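# Remove the empty cartridge from the sealant gun

## Task

Pull the spent cartridge out of the sealant gun and set the cartridge down on the table. The gun must end up lying on the table itself, not leaning or resting on any other object. When both conditions hold, state that the job is finished.

## Robot and tools

Robot: two arms, left_arm and right_arm, each with a two-finger parallel gripper. left_arm's base sits at (-0.038, +0.256, 0) m and right_arm's at (+0.041, -0.293, 0) m in the scene frame, both nearly unrotated. The scene frame has its origin at table-top height between the arms, +x pointing out over the table, +y toward left_arm, +z up. Arm names do not match image sides. A camera stand stands behind the arms, and a loose object may occasionally get a small nudge.

Frames: each arm reports its gripper pose, velocities and targets in its own base frame. Fixed cameras and the table use the scene frame. Motion offsets are taken along the axes of that arm's current Hand target. The gripper's fingers point along its +z and close along its y. end_effector_position is the point between the finger pads, just behind the tips; reported poses can be a few cm off, more at long reach.

execute_actions(actions, cameras): actions is a list of actions; each action is a list of up to 15 rows, one row per 1/30 s step, and a short action repeats its last row until step 15. Every row holds 14 numbers in [-1, 1]: for left_arm dx, dy, dz, rx, ry, rz, opening, then the same seven for right_arm. The six pose numbers are an offset from that arm's Hand target as it was when the action began (not from the previous row); 1.0 equals 0.6 m for dx/dy/dz or 180 degrees for the rotation vector rx/ry/rz. Sending the same offset again moves further. All zeros for an arm means no new pose, but re-requests its Hand target. opening is absolute, not an offset: +1 fully open (about 87 mm), 0 about 31-49 mm, -1 closed. Always send each gripper the opening it should keep; a 0 there means half-closed. An empty actions list returns state and images.

move(target, speed, blend, opening_speed, blocking, cameras): target is one 14-number row as above, or a list of up to 15 rows; every row's pose numbers are offsets from the Hand targets at the move's start, not from the previous row. The path is straight, total at most 10 s. speed is m/s, 0.002 to 2.9, default 0.25 (turn rate twice that in rad/s), one value or one per row. blend in m rounds corners between listed rows; 0 stops at each. opening_speed (0.2 or more, per second on the -1..+1 scale) ramps the fingers. blocking=false returns after 0.5 s while the move continues. The result adds a move: line such as done, off_target, moving, held or fault plus limits (paced = clipped, held = steps withheld). Paths don't avoid obstacles or the other arm; avoid routing close past an arm's own base, which can whip the elbow.

wait(seconds): 0 to 3600, lets time run with no new command. stop(): brakes a running move. zoom_image(camera, region): region [x0, y0, x1, y1] in pixels of that camera's newest image, at most 504 by 504. Cameras: cam_head_left, cam_head_right, cam_high, cam_low, cam_left_wrist, cam_right_wrist, all 896x504. read_manual gives only licence text. finished_scene(scene) ends the scene irrevocably; use scene 1 here.

Results: Hand target is the last commanded pose after clipping; the next offsets count from it. The gripper often rests short of it; send the remaining distance as an offset. The controller limits commanded orientation to within 40 degrees of the measured one per step. grip_measured reports the finger position on the command scale; to hold something, command about 0.04 (up to 0.11 near the ends) below the reading at first contact. Tool commands shows current gripper commands. Joint torques are noisy and offset; joints 1-3 wrap at ±28 N m. A MOTOR HOT line appears at 75 °C; at 90 °C an OVER-TEMPERATURE FAULT folds that arm permanently, at 100 °C it collapses. Holding loads, stretched reach and pushing into unreachable poses heat motors.

Check position and tilt after each move, as friction and gravity leave the gripper low, short or tilted, and small moves may go astray. To stop pushing on something, command the target back past the gripper.

Avoid: anything falling off the table or being left off it (fails the task); dropping parts or releasing them while moving; fast impacts on fixed or heavy things; pressing the arms or grippers against each other (never close one gripper on the other's fingers); straining a wrist camera cable; fault stops. Smooth, low-effort, quick motion is better.

Each tool is called after ">>>" by a JSON object that holds its "api" and its "payload", one argument or row to a line.

## Session

>>> {"api": "execute_actions", "payload": {
  "actions": []
}}

Scene clock: 0.00 s.
left_arm: end_effector_position=(+0.3404, -0.0275, +0.0773) grip_measured=+1.000 end_effector_quat_wxyz=(+0.459, -0.110, +0.881, +0.023) | right_arm: end_effector_position=(+0.2955, -0.0207, +0.1269) grip_measured=+1.000 end_effector_quat_wxyz=(+0.402, +0.156, +0.890, -0.151)
Joint positions: left_arm=[-0.2 1.263 0.582 0.031 -0.303 -0.297 1] | right_arm=[0.202 1.133 0.78 -0.478 0.547 0.333 1]
Joint velocities: within noise
Joint torques (N m): no reading
Heat: left arm: 31 °C; right arm: 30 °C.
Hand target: left_arm +0.3440, -0.0281, +0.0837; +0.467, -0.111, +0.877, +0.021 | right_arm +0.2957, -0.0203, +0.1288; +0.403, +0.156, +0.889, -0.149
Tool commands: left_gripper/opening=+1.0 right_gripper/opening=+1.0

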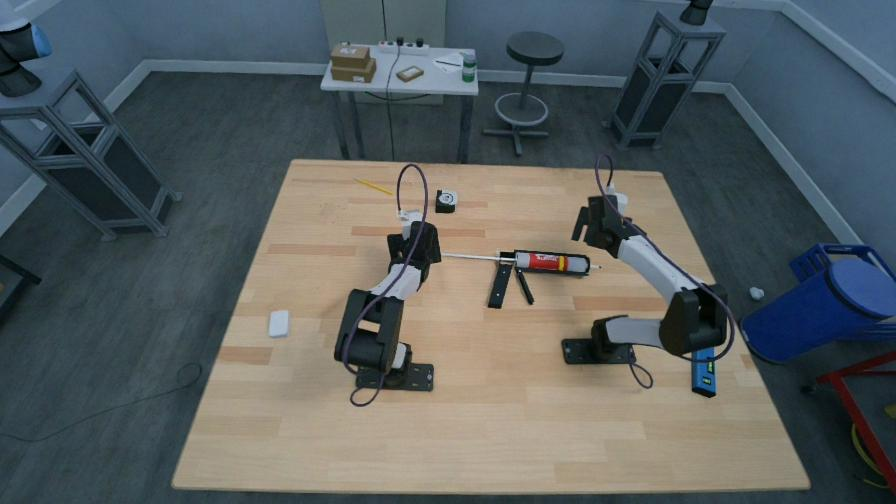

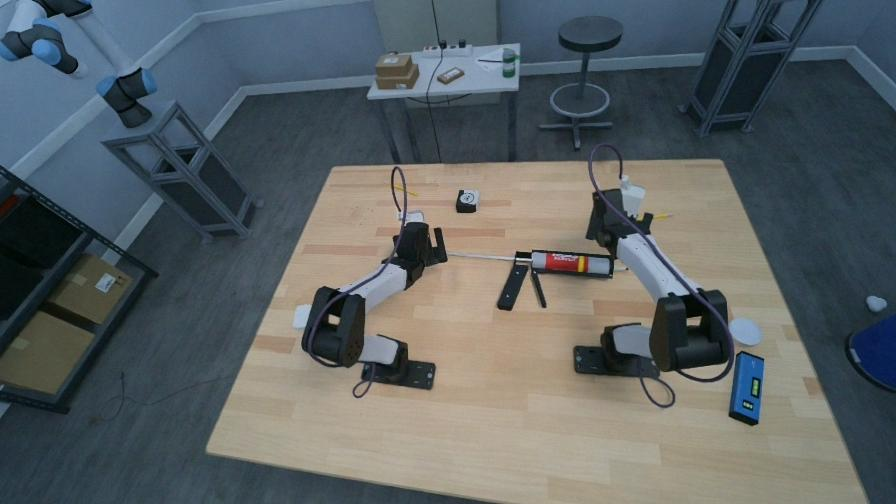

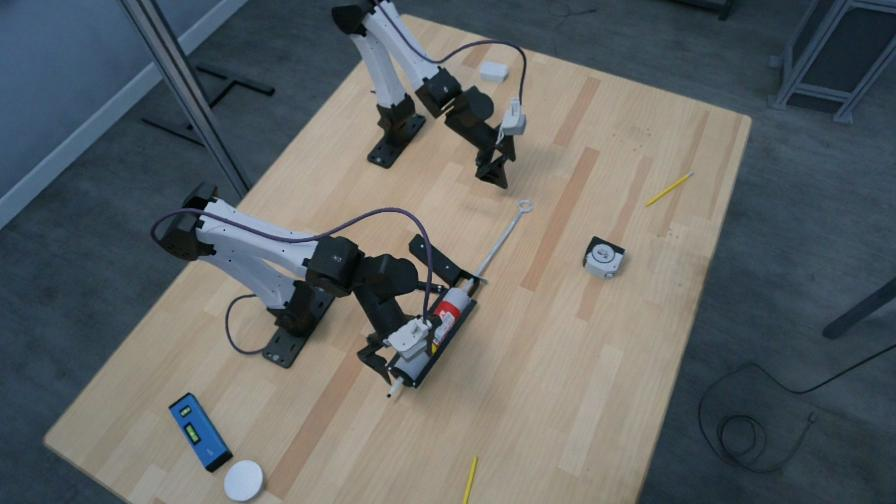

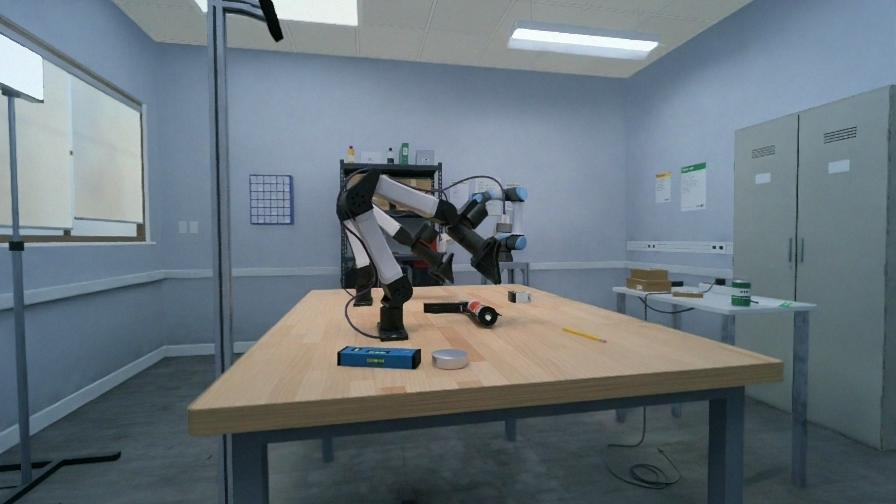

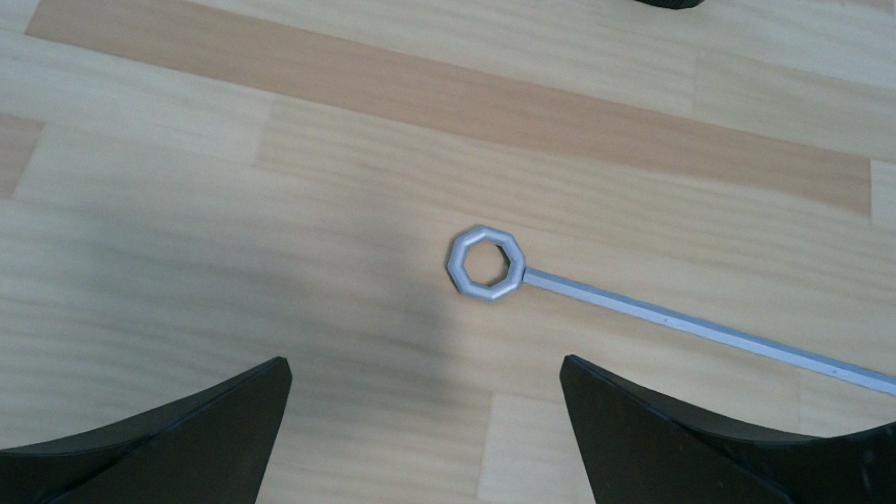

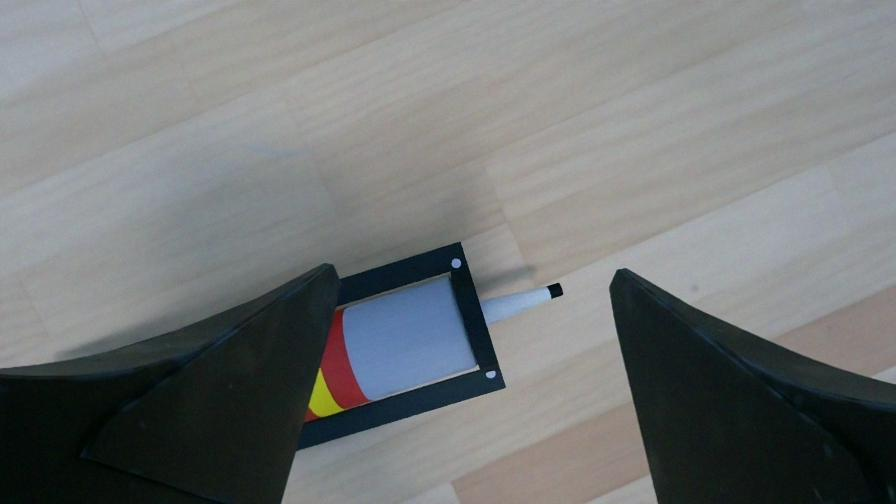

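>>> {"api": "zoom_image", "payload": {
  "camera": "cam_high",
  "region": [360, 180, 560, 410]
}}

>>> {"api": "zoom_image", "payload": {
  "camera": "cam_head_right",
  "region": [420, 220, 650, 330]
}}

>>> {"api": "zoom_image", "payload": {
  "camera": "cam_low",
  "region": [400, 260, 540, 340]
}}

Scaled by 2.191 from the camera's image (finer frame: 1280x720).

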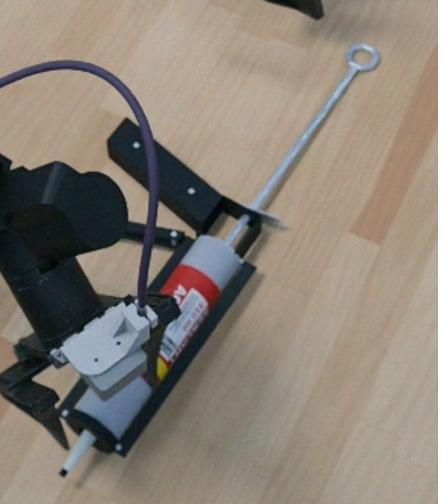

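Scaled by 2.191 from the camera's image (finer frame: 1280x720).

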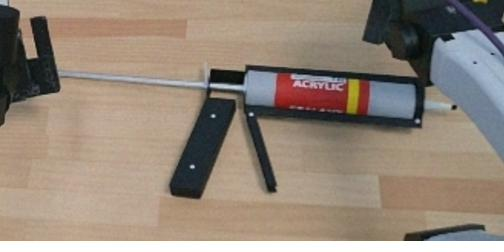

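Scaled by 3.600 from the camera's image (finer frame: 1280x720).

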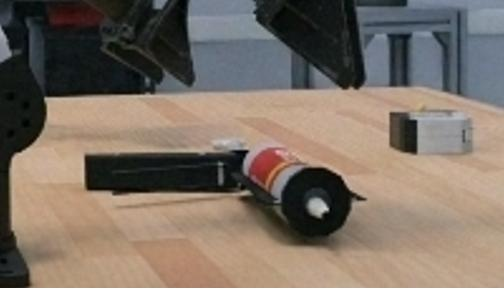

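>>> {"api": "move", "payload": {
  "target": [0,0,0,0,0,0,1,-0.0693,0.1,-0.176,0.126,0.272,0.362,1],
  "cameras": ["cam_right_wrist","cam_high","cam_head_right","cam_low"]
}}

Scene clock: 49.10 s.
left_arm: end_effector_position=(+0.3404, -0.0275, +0.0773) grip_measured=+1.000 end_effector_quat_wxyz=(+0.459, -0.110, +0.881, +0.023) | right_arm: end_effector_position=(+0.2784, +0.0696, +0.2113) grip_measured=+1.000 end_effector_quat_wxyz=(+0.027, +0.699, +0.714, +0.033)
Joint positions: left_arm=[-0.2 1.263 0.582 0.031 -0.303 -0.297 1] | right_arm=[0.099 1.574 1.665 -1.576 -0.002 1.648 1]
Joint torques (N m): left_arm=[0.18 -4.29 6.74 2.06 -0.14 0.09] | right_arm=[-0.98 -8.06 6 0.34 0.1 0.05]
Heat: left arm: 36 °C; right arm: 33 °C.
Hand target: left_arm +0.3440, -0.0281, +0.0837; +0.467, -0.111, +0.877, +0.021 | right_arm +0.2749, +0.0689, +0.2187; +0.001, +0.707, +0.707, -0.001
Off the commanded pose: left_arm 0.007 m, 1 deg | right_arm 0.008 m, 5 deg.
joint sent to its limit (right arm) — joint 4 (wrist pitch), lower limit. The joint targets are off in orientation, not in position.
move: off_target (right_arm)
cam_right_wrist: T_world_to_cam=[[-0.99084, 0.0519, -0.12463, 0.3111], [-0.07533, 0.55354, 0.82941, -0.18427], [0.11203, 0.8312, -0.54457, 0.16307]] pos_world=[0.2761, -0.04968, 0.28041]
Images, in order (width x height): cam_head_right 896x504, cam_high 896x504, cam_low 896x504, cam_right_wrist 896x504.

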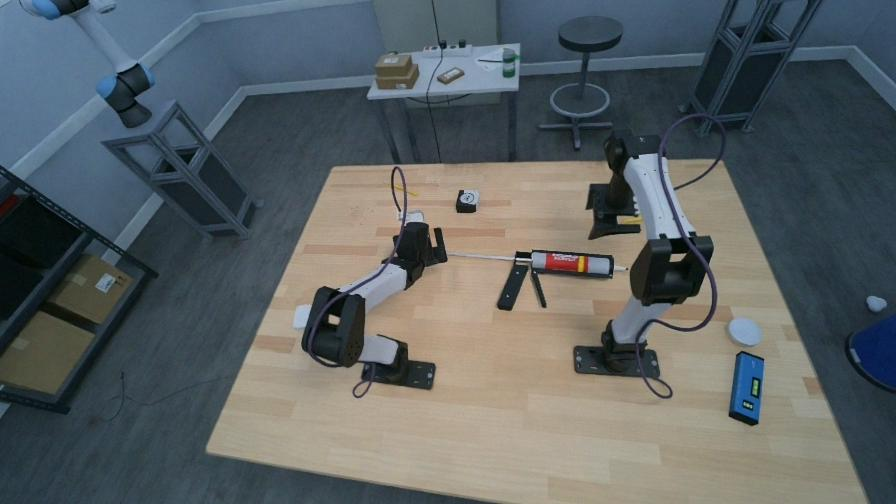

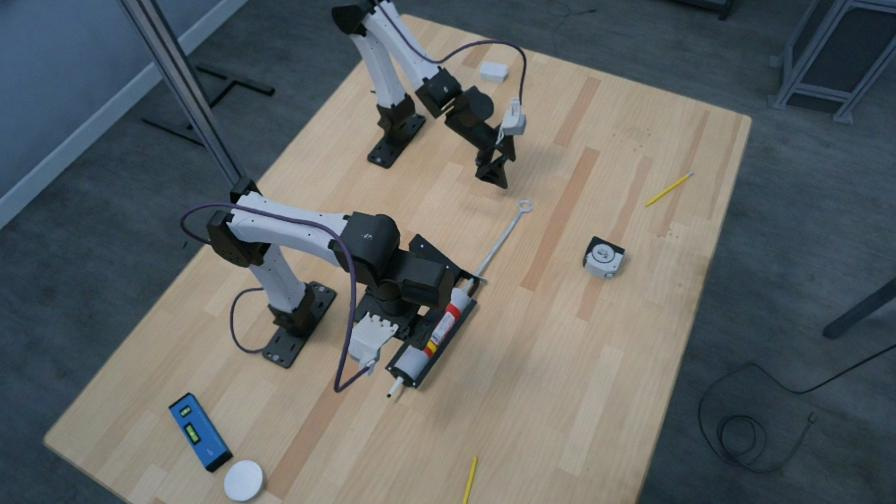

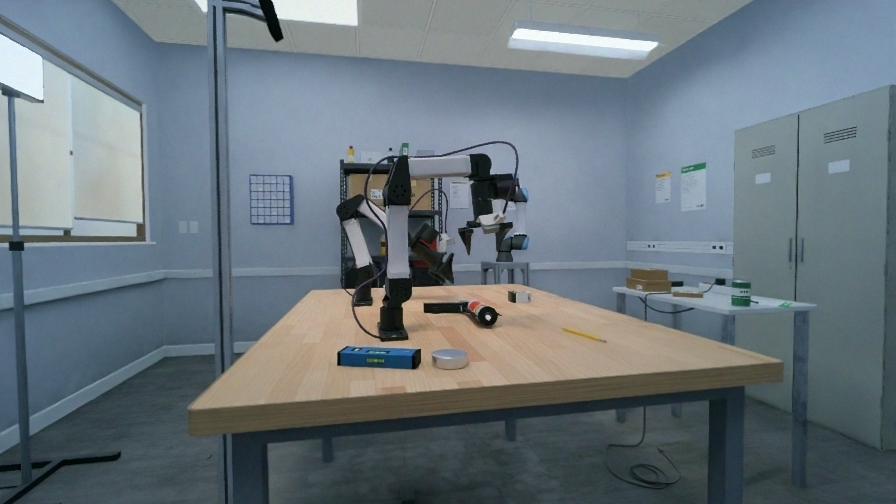

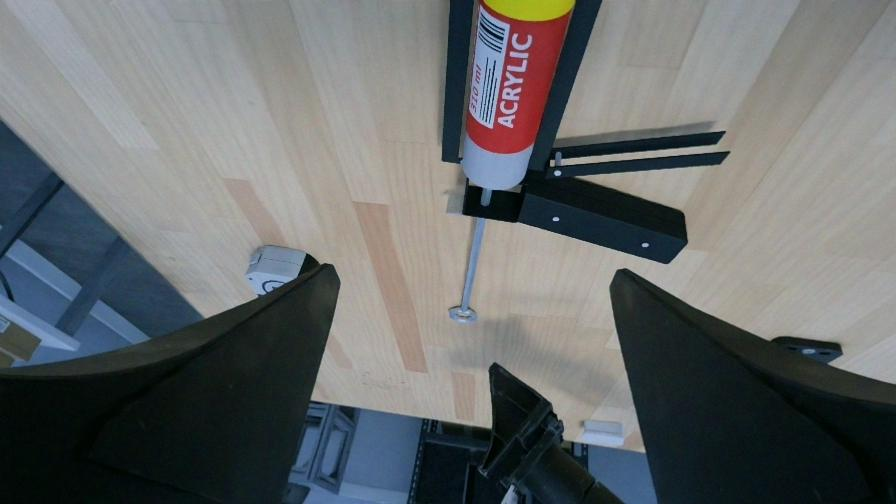

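>>> {"api": "zoom_image", "payload": {
  "camera": "cam_right_wrist",
  "region": [400, 0, 700, 330]
}}

>>> {"api": "zoom_image", "payload": {
  "camera": "cam_high",
  "region": [380, 190, 540, 410]
}}

>>> {"api": "zoom_image", "payload": {
  "camera": "cam_low",
  "region": [410, 285, 530, 345]
}}

Scaled by 1.527 from the camera's image (finer frame: 1280x720).

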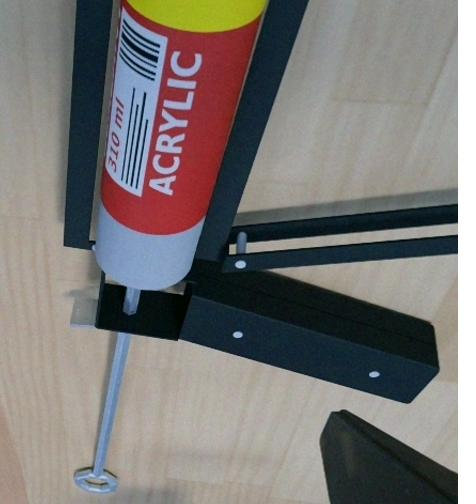

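Scaled by 2.291 from the camera's image (finer frame: 1280x720).

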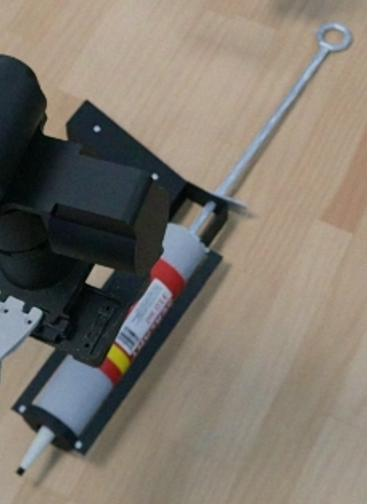

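Scaled by 4.200 from the camera's image (finer frame: 1280x720).

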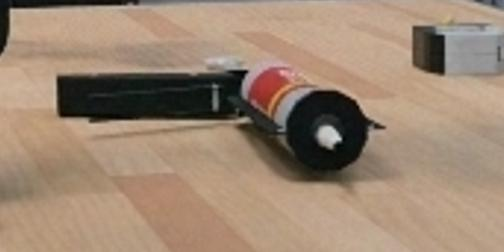

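>>> {"api": "move", "payload": {
  "target": [-0.05,-0.091,0.037,-0.2235,0.245,-0.384,0.4,0.328,-0.137,0.165,0,0,-0.389,0.4],
  "cameras": ["all"]
}}

Scene clock: 125.23 s.
left_arm: end_effector_position=(+0.3856, -0.0730, +0.0988) grip_measured=+0.400 end_effector_quat_wxyz=(-0.002, +0.701, -0.713, -0.001) | right_arm: end_effector_position=(+0.1876, +0.2592, +0.1196) grip_measured=+0.400 end_effector_quat_wxyz=(-0.006, +0.182, +0.983, -0.007)
Joint positions: left_arm=[-0.083 2.021 1.77 -1.317 -0.004 -1.636 0.7] | right_arm=[0.822 1.821 1.578 -1.346 -0.002 1.189 0.7]
Joint torques (N m): left_arm=[0.49 -8.65 7.36 0.29 -0.05 -0.02] | right_arm=[-0.12 -6.87 8.13 0.39 0.23 -0.28]
Heat: left arm: 40 °C; right arm: 33 °C.
Hand target: left_arm +0.3899, -0.0729, +0.0996; +0.000, +0.706, -0.708, +0.000 | right_arm +0.1928, +0.2655, +0.1192; +0.000, +0.174, +0.985, -0.002
Off the commanded pose: left_arm 0.004 m, 1 deg | right_arm 0.008 m, 1 deg.
move: done
cam_left_wrist: T_world_to_cam=[[0.99956, 0.0229, 0.01908, -0.39104], [0.00454, -0.74958, 0.6619, -0.08524], [0.02946, -0.66152, -0.74935, 0.15918]] pos_world=[0.38656, 0.05036, 0.18316]
cam_right_wrist: T_world_to_cam=[[-0.42558, -0.9046, -0.0243, 0.32977], [-0.51059, 0.21787, 0.83176, -0.05154], [-0.74712, 0.36639, -0.5546, 0.2486]] pos_world=[0.29976, 0.21845, 0.18876]

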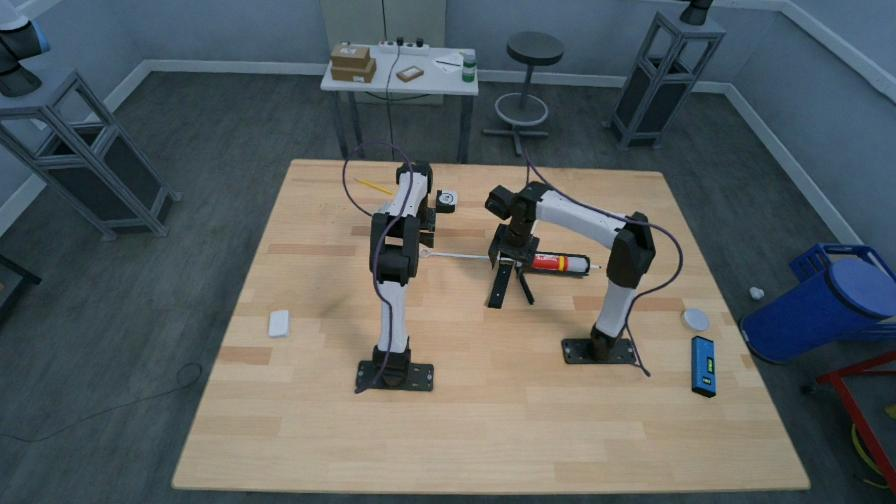

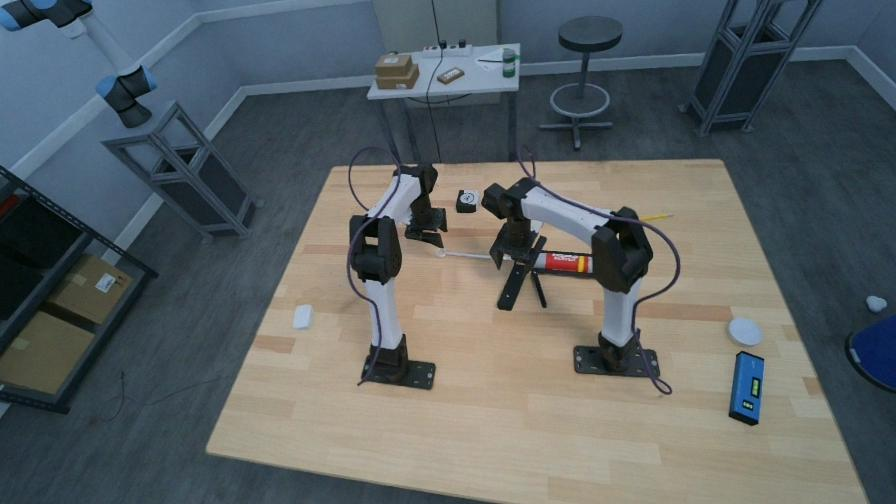

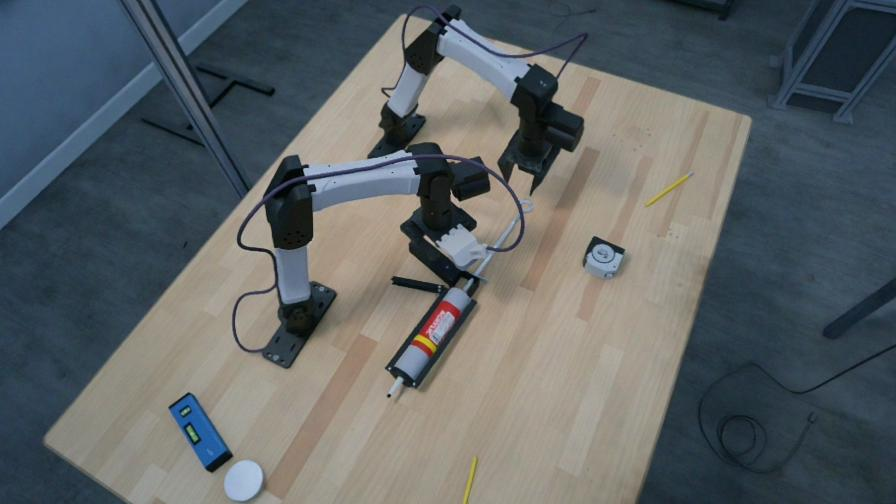

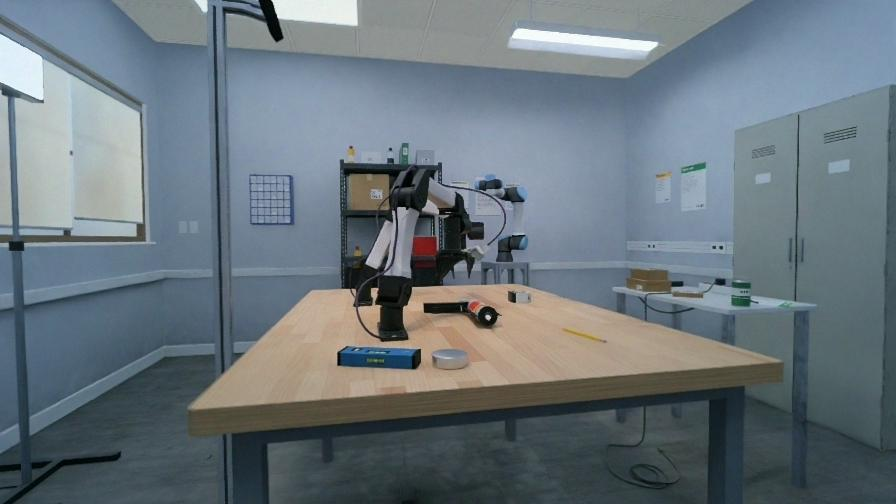

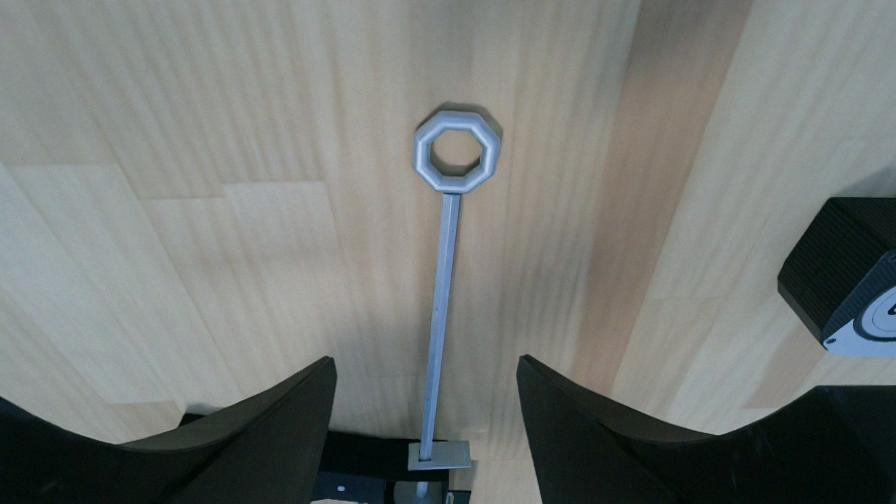

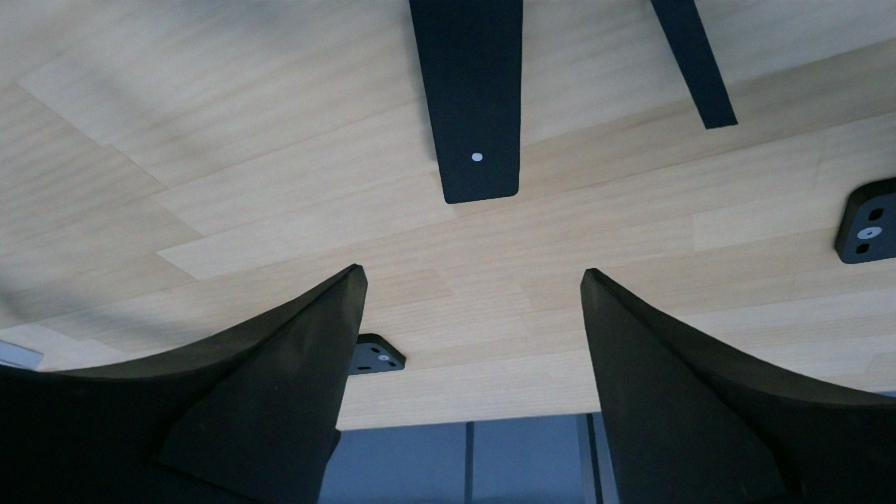

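>>> {"api": "move", "payload": {
  "target": [
    [0.005,-0.01,0.136,0,0,0,0.4,-0.006,0.008,0.162,0,0,0,0.6],
    [0.005,-0.01,0.136,0,0,0,-0.8,-0.006,0.008,0.162,0,0,0,-0.2]
  ],
  "opening_speed": 1.2,
  "speed": 0.15,
  "cameras": ["cam_left_wrist","cam_right_wrist","cam_high"]
}}

Scene clock: 144.73 s.
left_arm: end_effector_position=(+0.3968, -0.0741, +0.0241) grip_measured=-0.799 end_effector_quat_wxyz=(-0.005, +0.703, -0.711, +0.003) | right_arm: end_effector_position=(+0.1985, +0.2709, +0.0303) grip_measured=-0.142 end_effector_quat_wxyz=(+0.003, +0.179, +0.984, +0.006)
Joint positions: left_arm=[-0.083 2.099 1.586 -1.048 -0.003 -1.643 0.101] | right_arm=[0.822 1.909 1.336 -0.984 -0.002 1.182 0.429]
Joint torques (N m): left_arm=[-0.14 -9.54 4.62 0.5 -0.06 -0.02] | right_arm=[-0.49 -7.65 4.82 0.47 0.23 -0.22]
Heat: left arm: 36 °C; right arm: 34 °C.
Hand target: left_arm +0.3960, -0.0759, +0.0180; +0.000, +0.707, -0.708, +0.001 | right_arm +0.1977, +0.2684, +0.0219; +0.000, +0.174, +0.985, -0.002
Off the commanded pose: left_arm 0.006 m, 1 deg | right_arm 0.009 m, 1 deg.
move: done
cam_left_wrist: T_world_to_cam=[[0.99918, 0.02977, 0.02741, -0.40029], [0.0041, -0.74831, 0.66334, -0.03642], [0.04026, -0.66268, -0.74782, 0.09777]] pos_world=[0.39617, 0.04945, 0.10825]
cam_right_wrist: T_world_to_cam=[[-0.41851, -0.9066, -0.05407, 0.34279], [-0.52964, 0.19527, 0.82544, 0.03588], [-0.73779, 0.37409, -0.56189, 0.1993]] pos_world=[0.30951, 0.22922, 0.1009]
Images, in order (width x height): cam_high 896x504, cam_left_wrist 896x504, cam_right_wrist 896x504.

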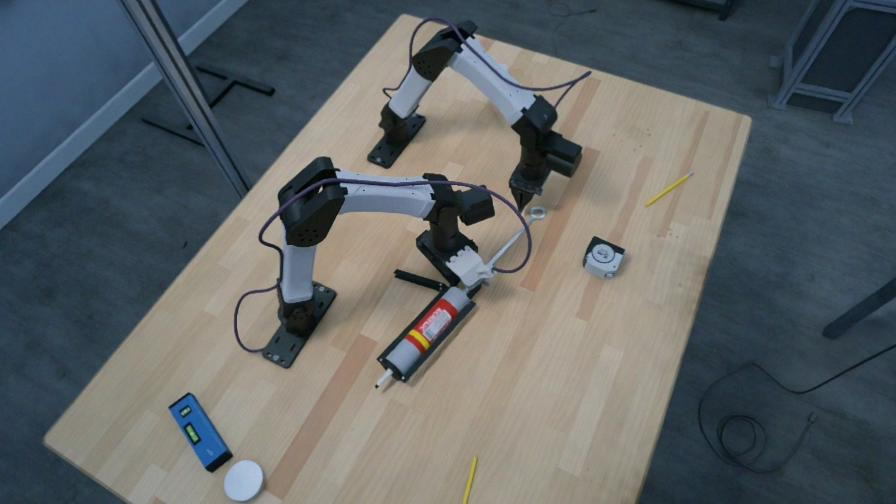

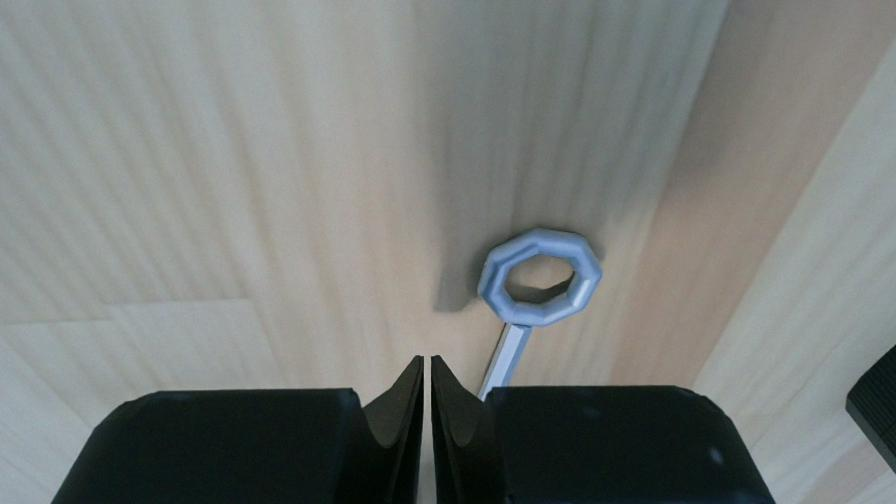

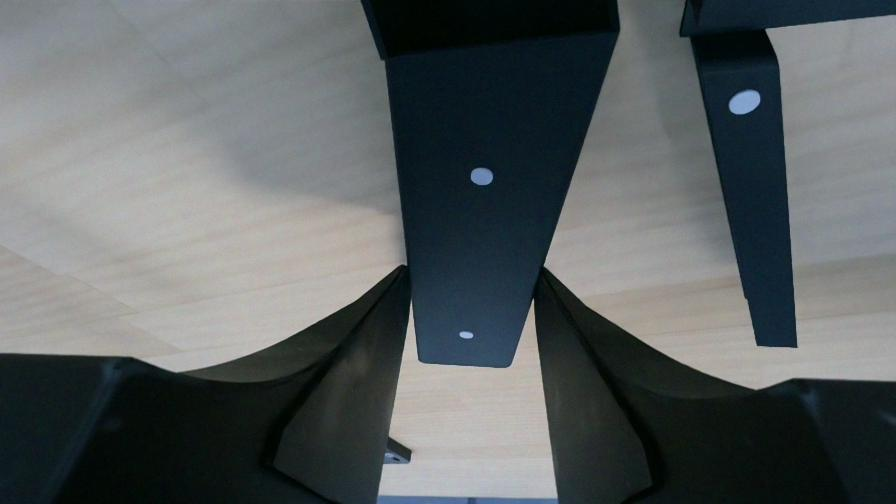

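>>> {"api": "move", "payload": {
  "target": [
    [0,0,-0.08,0,0,0,-0.8,0,0,0,0,0,0,-0.2],
    [-0.0067,-0.036,-0.08,0,0,0.058,0.2,0,0,0,0,0,0,-0.2],
    [-0.0067,-0.036,0.02,0,0,0.058,0.2,0,0,0,0,0,0,-0.2],
    [-0.0067,-0.036,0.02,0,0,0.058,-0.85,0,0,0,0,0,0,-0.2]
  ],
  "blend": [0.01,0,0,0],
  "opening_speed": 1.2,
  "speed": 0.15,
  "cameras": ["cam_left_wrist","cam_right_wrist","cam_low"]
}}

Scene clock: 169.67 s.
left_arm: end_effector_position=(+0.4230, -0.0747, +0.0126) grip_measured=-0.620 end_effector_quat_wxyz=(+0.010, -0.639, +0.769, -0.010) | right_arm: end_effector_position=(+0.1984, +0.2706, +0.0303) grip_measured=-0.142 end_effector_quat_wxyz=(+0.003, +0.176, +0.984, +0.006)
Joint positions: left_arm=[-0.078 2.223 1.737 -1.057 -0.001 -1.466 0.19] | right_arm=[0.822 1.909 1.336 -0.984 -0.002 1.175 0.429]
Joint torques (N m): left_arm=[0.72 -10.61 4.68 0.36 -0.09 0.15] | right_arm=[-0.49 -7.64 4.83 0.47 0.23 -0.14]
Heat: left arm: 39 °C; right arm: 36 °C.
Hand target: left_arm +0.4176, -0.0720, +0.0060; +0.000, -0.639, +0.769, -0.001 | right_arm +0.1977, +0.2685, +0.0219; +0.000, +0.174, +0.985, -0.002
Off the commanded pose: left_arm 0.009 m, 2 deg | right_arm 0.009 m, 1 deg.
move: done
cam_left_wrist: T_world_to_cam=[[0.9889, -0.14163, 0.04485, -0.43493], [-0.13554, -0.73659, 0.66262, 0.03059], [-0.06081, -0.66135, -0.74761, 0.13052]] pos_world=[0.44219, 0.04726, 0.09682]
cam_right_wrist: T_world_to_cam=[[-0.41187, -0.90964, -0.05407, 0.34203], [-0.53115, 0.19144, 0.82536, 0.03721], [-0.74043, 0.36866, -0.56201, 0.20128]] pos_world=[0.30967, 0.22979, 0.1009]
Images, in order (width x height): cam_low 896x504, cam_left_wrist 896x504, cam_right_wrist 896x504.

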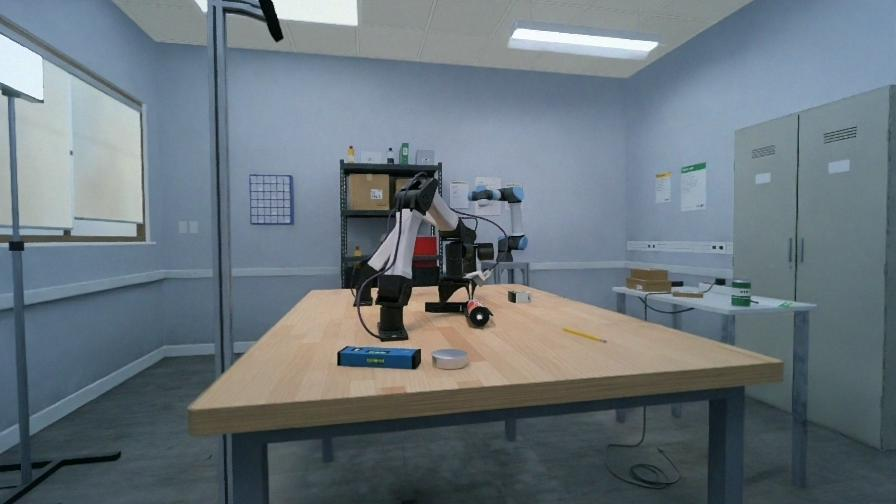

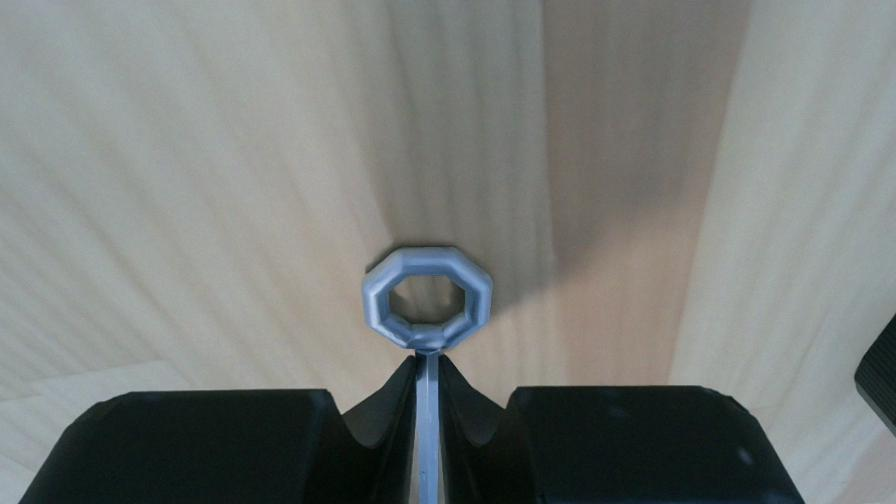

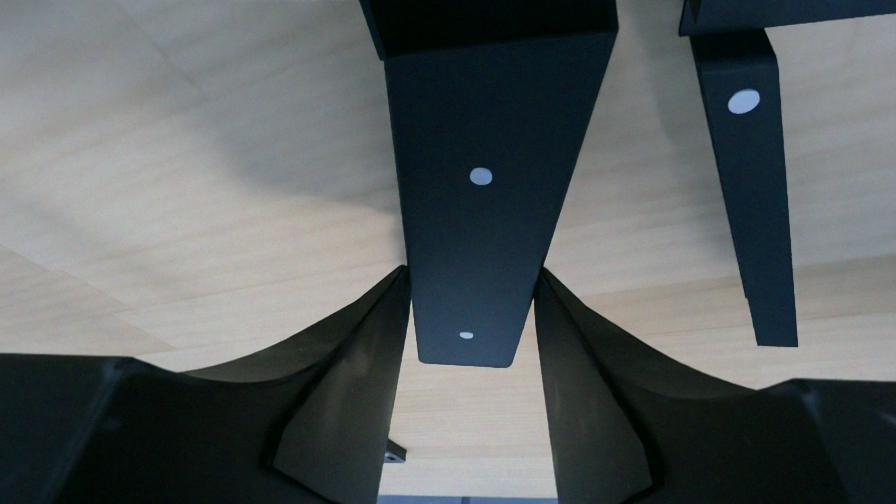

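>>> {"api": "move", "payload": {
  "target": [-0.1,0,0,0,0,0,-0.85,0,0,0,0,0,0,-0.3],
  "speed": 0.1,
  "cameras": ["cam_left_wrist","cam_right_wrist","cam_high"]
}}

Scene clock: 177.13 s.
left_arm: end_effector_position=(+0.4193, -0.0472, +0.0178) grip_measured=-0.607 end_effector_quat_wxyz=(-0.040, -0.639, +0.768, -0.037) | right_arm: end_effector_position=(+0.2052, +0.2837, +0.0303) grip_measured=-0.146 end_effector_quat_wxyz=(+0.013, +0.170, +0.985, +0.035)
Joint positions: left_arm=[0.029 2.247 1.775 -1.116 0.108 -1.358 0.197] | right_arm=[0.827 1.91 1.336 -0.924 -0.016 1.168 0.427]
Joint torques (N m): left_arm=[3.43 -9.54 6.99 0.57 -1.21 0.38] | right_arm=[-0.8 -7.83 5.14 -0.02 0.36 -0.08]
Heat: left arm: 40 °C; right arm: 36 °C.
Hand target: left_arm +0.4285, -0.0131, +0.0060; +0.000, -0.639, +0.769, -0.001 | right_arm +0.1978, +0.2684, +0.0219; +0.000, +0.174, +0.985, -0.002
Off the commanded pose: left_arm 0.037 m, 6 deg | right_arm 0.019 m, 4 deg.
move: off_target (left_arm)
cam_left_wrist: T_world_to_cam=[[0.99003, -0.13966, 0.01819, -0.42741], [-0.10694, -0.66146, 0.74231, 0.03711], [-0.09164, -0.73686, -0.6698, 0.16037]] pos_world=[0.44181, 0.08303, 0.08765]
cam_right_wrist: T_world_to_cam=[[-0.39877, -0.90999, -0.11362, 0.35593], [-0.55738, 0.14212, 0.818, 0.05789], [-0.72822, 0.38953, -0.56388, 0.1931]] pos_world=[0.31482, 0.24044, 0.10197]
Images, in order (width x height): cam_high 896x504, cam_left_wrist 896x504, cam_right_wrist 896x504.

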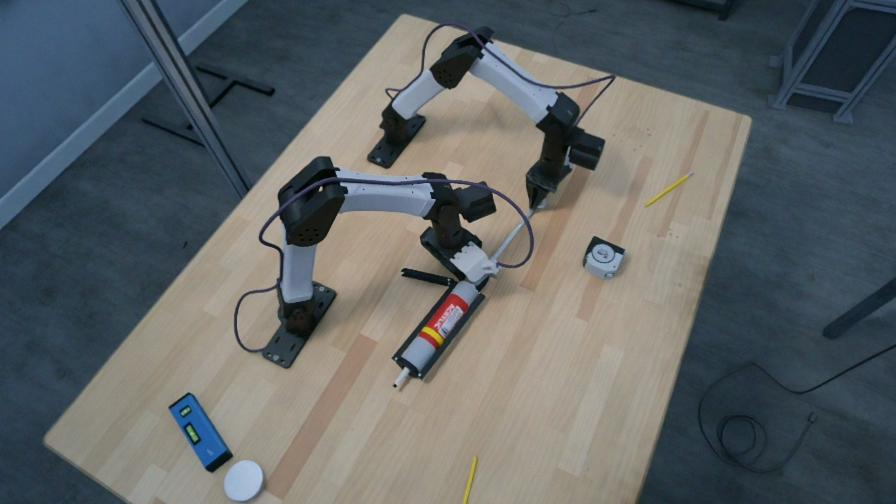

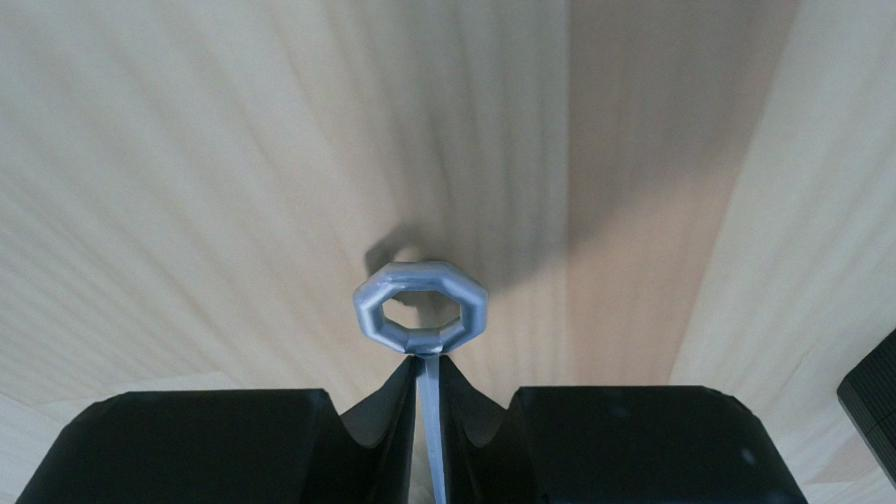

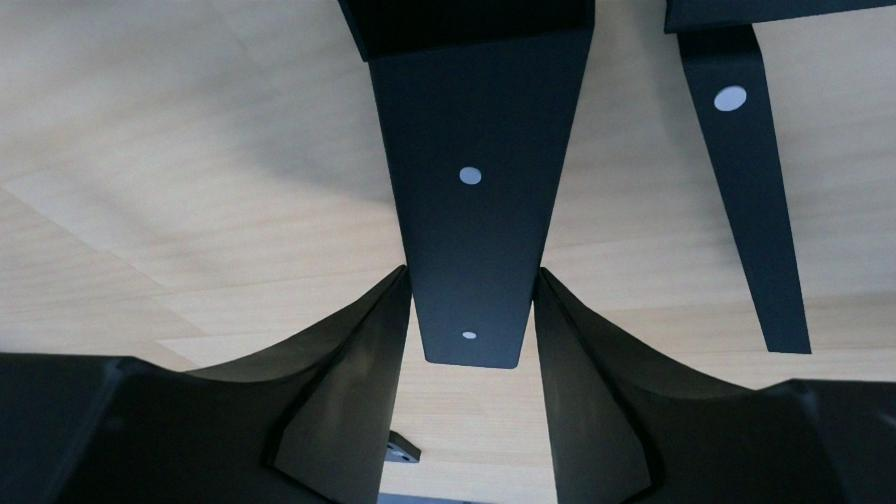

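>>> {"api": "move", "payload": {
  "target": [
    [0.057,0,-0.01,0,0,0,-0.85,0,0,0,0,0,0,-0.2],
    [0.057,0,-0.01,0,0,0,0,0,0,0,0,0,0,0.6],
    [0.057,0,-0.25,0,0,0,0,0,0,-0.3,0,0,0,0.6],
    [0.24,-0.03,-0.25,0,0,0,0,-0.07,-0.3,-0.3,0,0,0,0.6]
  ],
  "blend": [0,0,0.02,0],
  "opening_speed": 1.5,
  "cameras": ["all"]
}}

Scene clock: 205.57 s.
left_arm: end_effector_position=(+0.4165, -0.1585, +0.1532) grip_measured=+0.000 end_effector_quat_wxyz=(+0.019, -0.636, +0.770, -0.038) | right_arm: end_effector_position=(+0.1807, +0.0892, +0.2016) grip_measured=+0.600 end_effector_quat_wxyz=(+0.028, +0.176, +0.984, +0.019)
Joint positions: left_arm=[-0.265 2.218 2.288 -1.557 0.012 -1.646 0.5] | right_arm=[0.323 1.402 1.48 -1.581 -0.006 0.678 0.8]
Joint torques (N m): left_arm=[0.38 -10.71 7.08 0.45 -0.12 -0.01] | right_arm=[-0.98 -5.94 4.56 0.43 0.16 -0.27]
Heat: left arm: 46 °C; right arm: 37 °C.
Hand target: left_arm +0.4198, -0.1578, +0.1560; +0.000, -0.639, +0.769, +0.000 | right_arm +0.1757, +0.0855, +0.2025; +0.000, +0.174, +0.985, -0.002
Off the commanded pose: left_arm 0.004 m, 5 deg | right_arm 0.006 m, 4 deg.
joint sent to its limit (left arm) — joint 4 (wrist pitch), lower limit. The joint targets are off in orientation, not in position.
joint sent to its limit (right arm) — joint 4 (wrist pitch), lower limit. The joint targets are off in orientation, not in position.
move: off_target (left_arm, right_arm); target 2's new opening was sent with right_arm's hand 0.016 m and 4 deg from that target
cam_left_wrist: T_world_to_cam=[[0.98422, -0.14703, 0.09849, -0.45371], [-0.17451, -0.71386, 0.67819, -0.10776], [-0.02941, -0.68468, -0.72825, 0.16011]] pos_world=[0.43245, -0.03401, 0.23437]
cam_right_wrist: T_world_to_cam=[[-0.41012, -0.9075, -0.09081, 0.18587], [-0.57434, 0.17964, 0.79866, -0.06466], [-0.70847, 0.3797, -0.59489, 0.35116]] pos_world=[0.28788, 0.04696, 0.27742]

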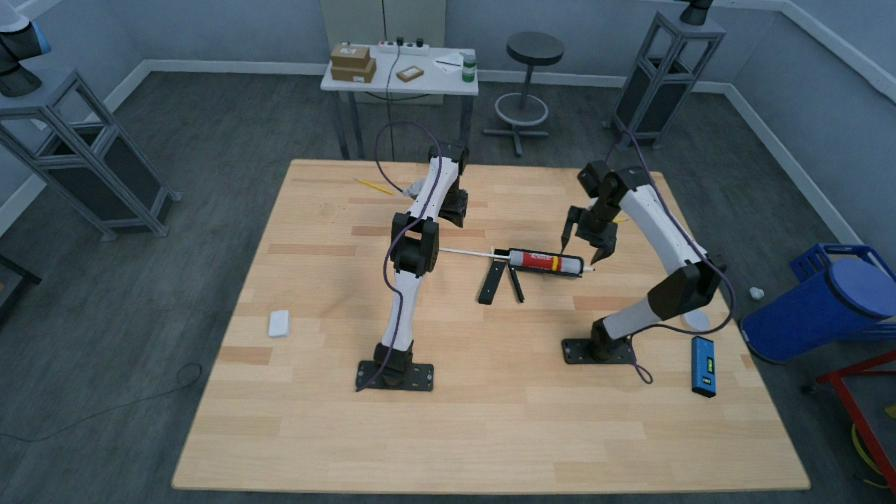

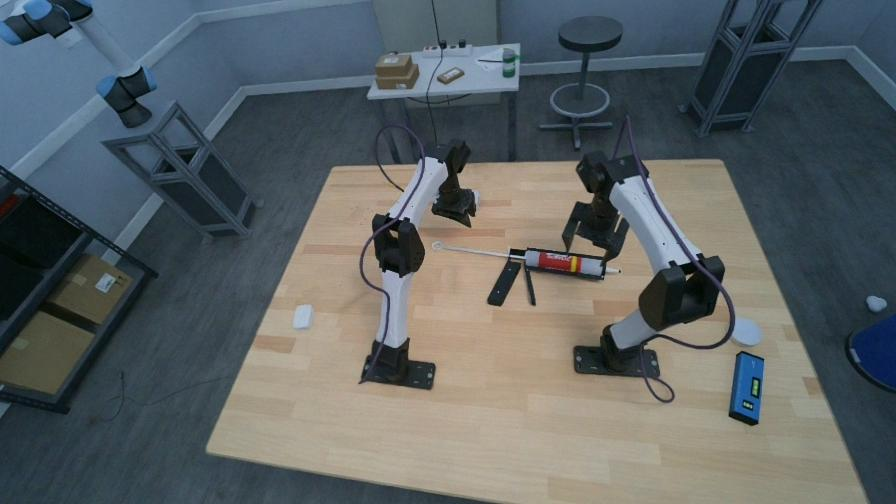

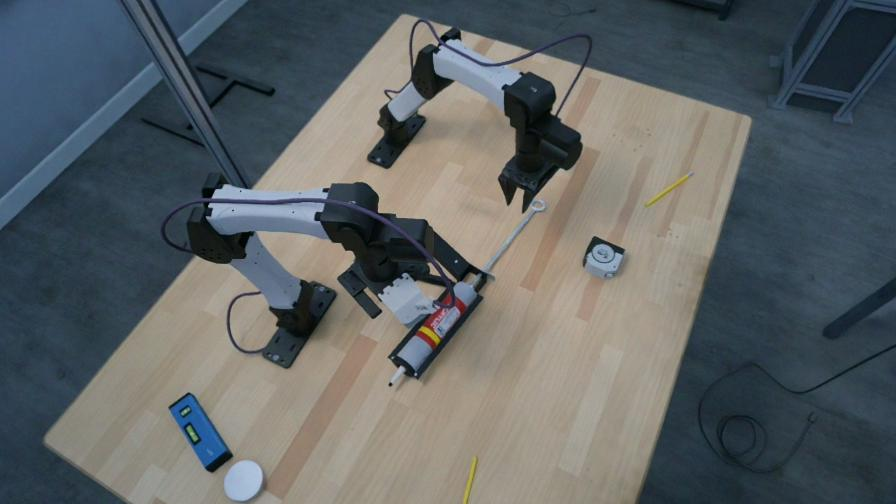

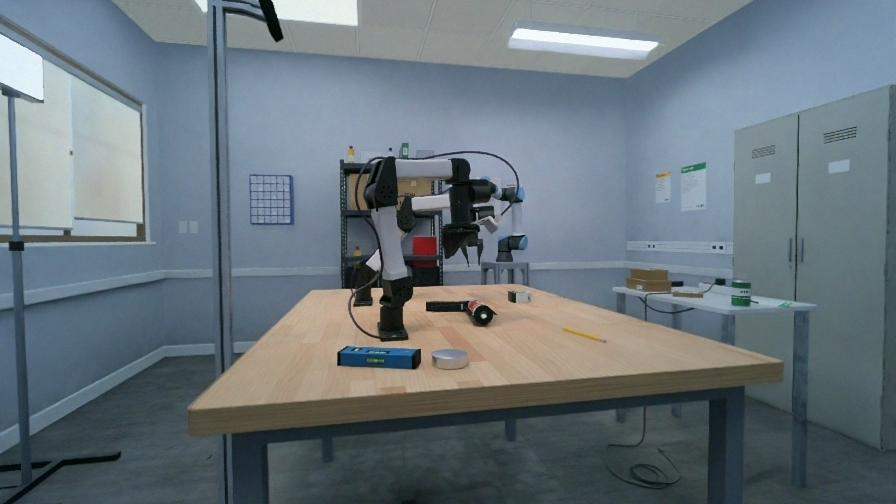

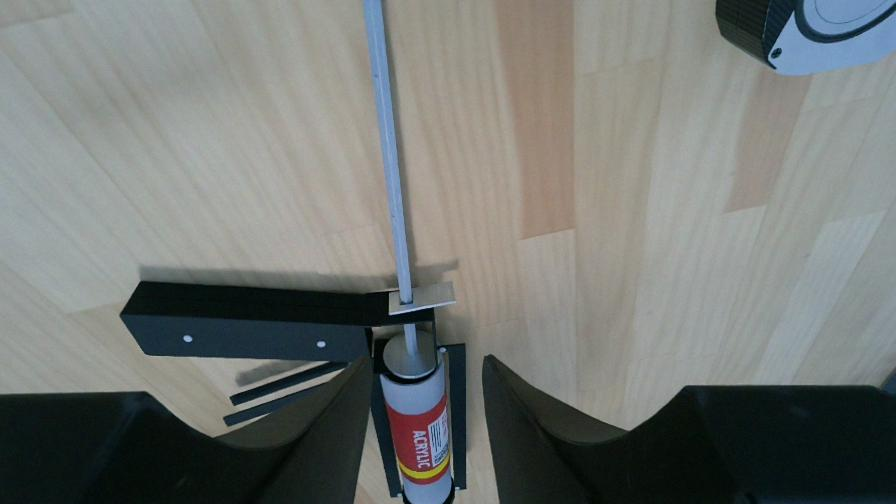

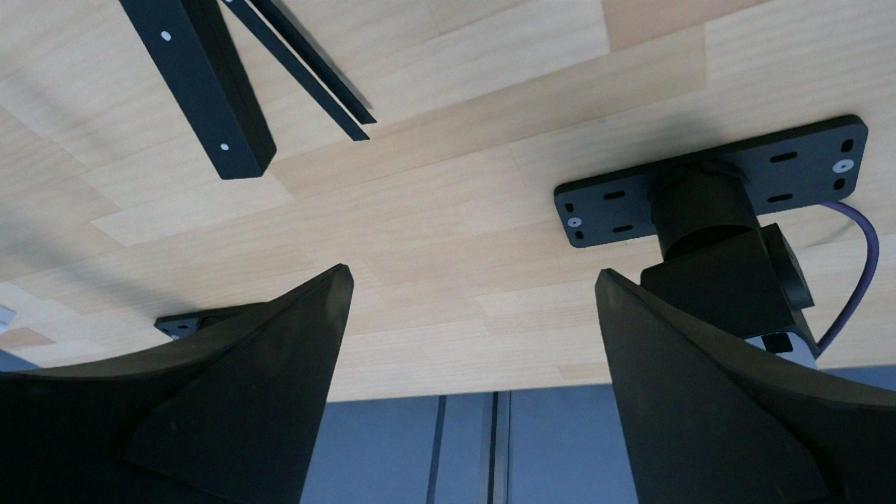

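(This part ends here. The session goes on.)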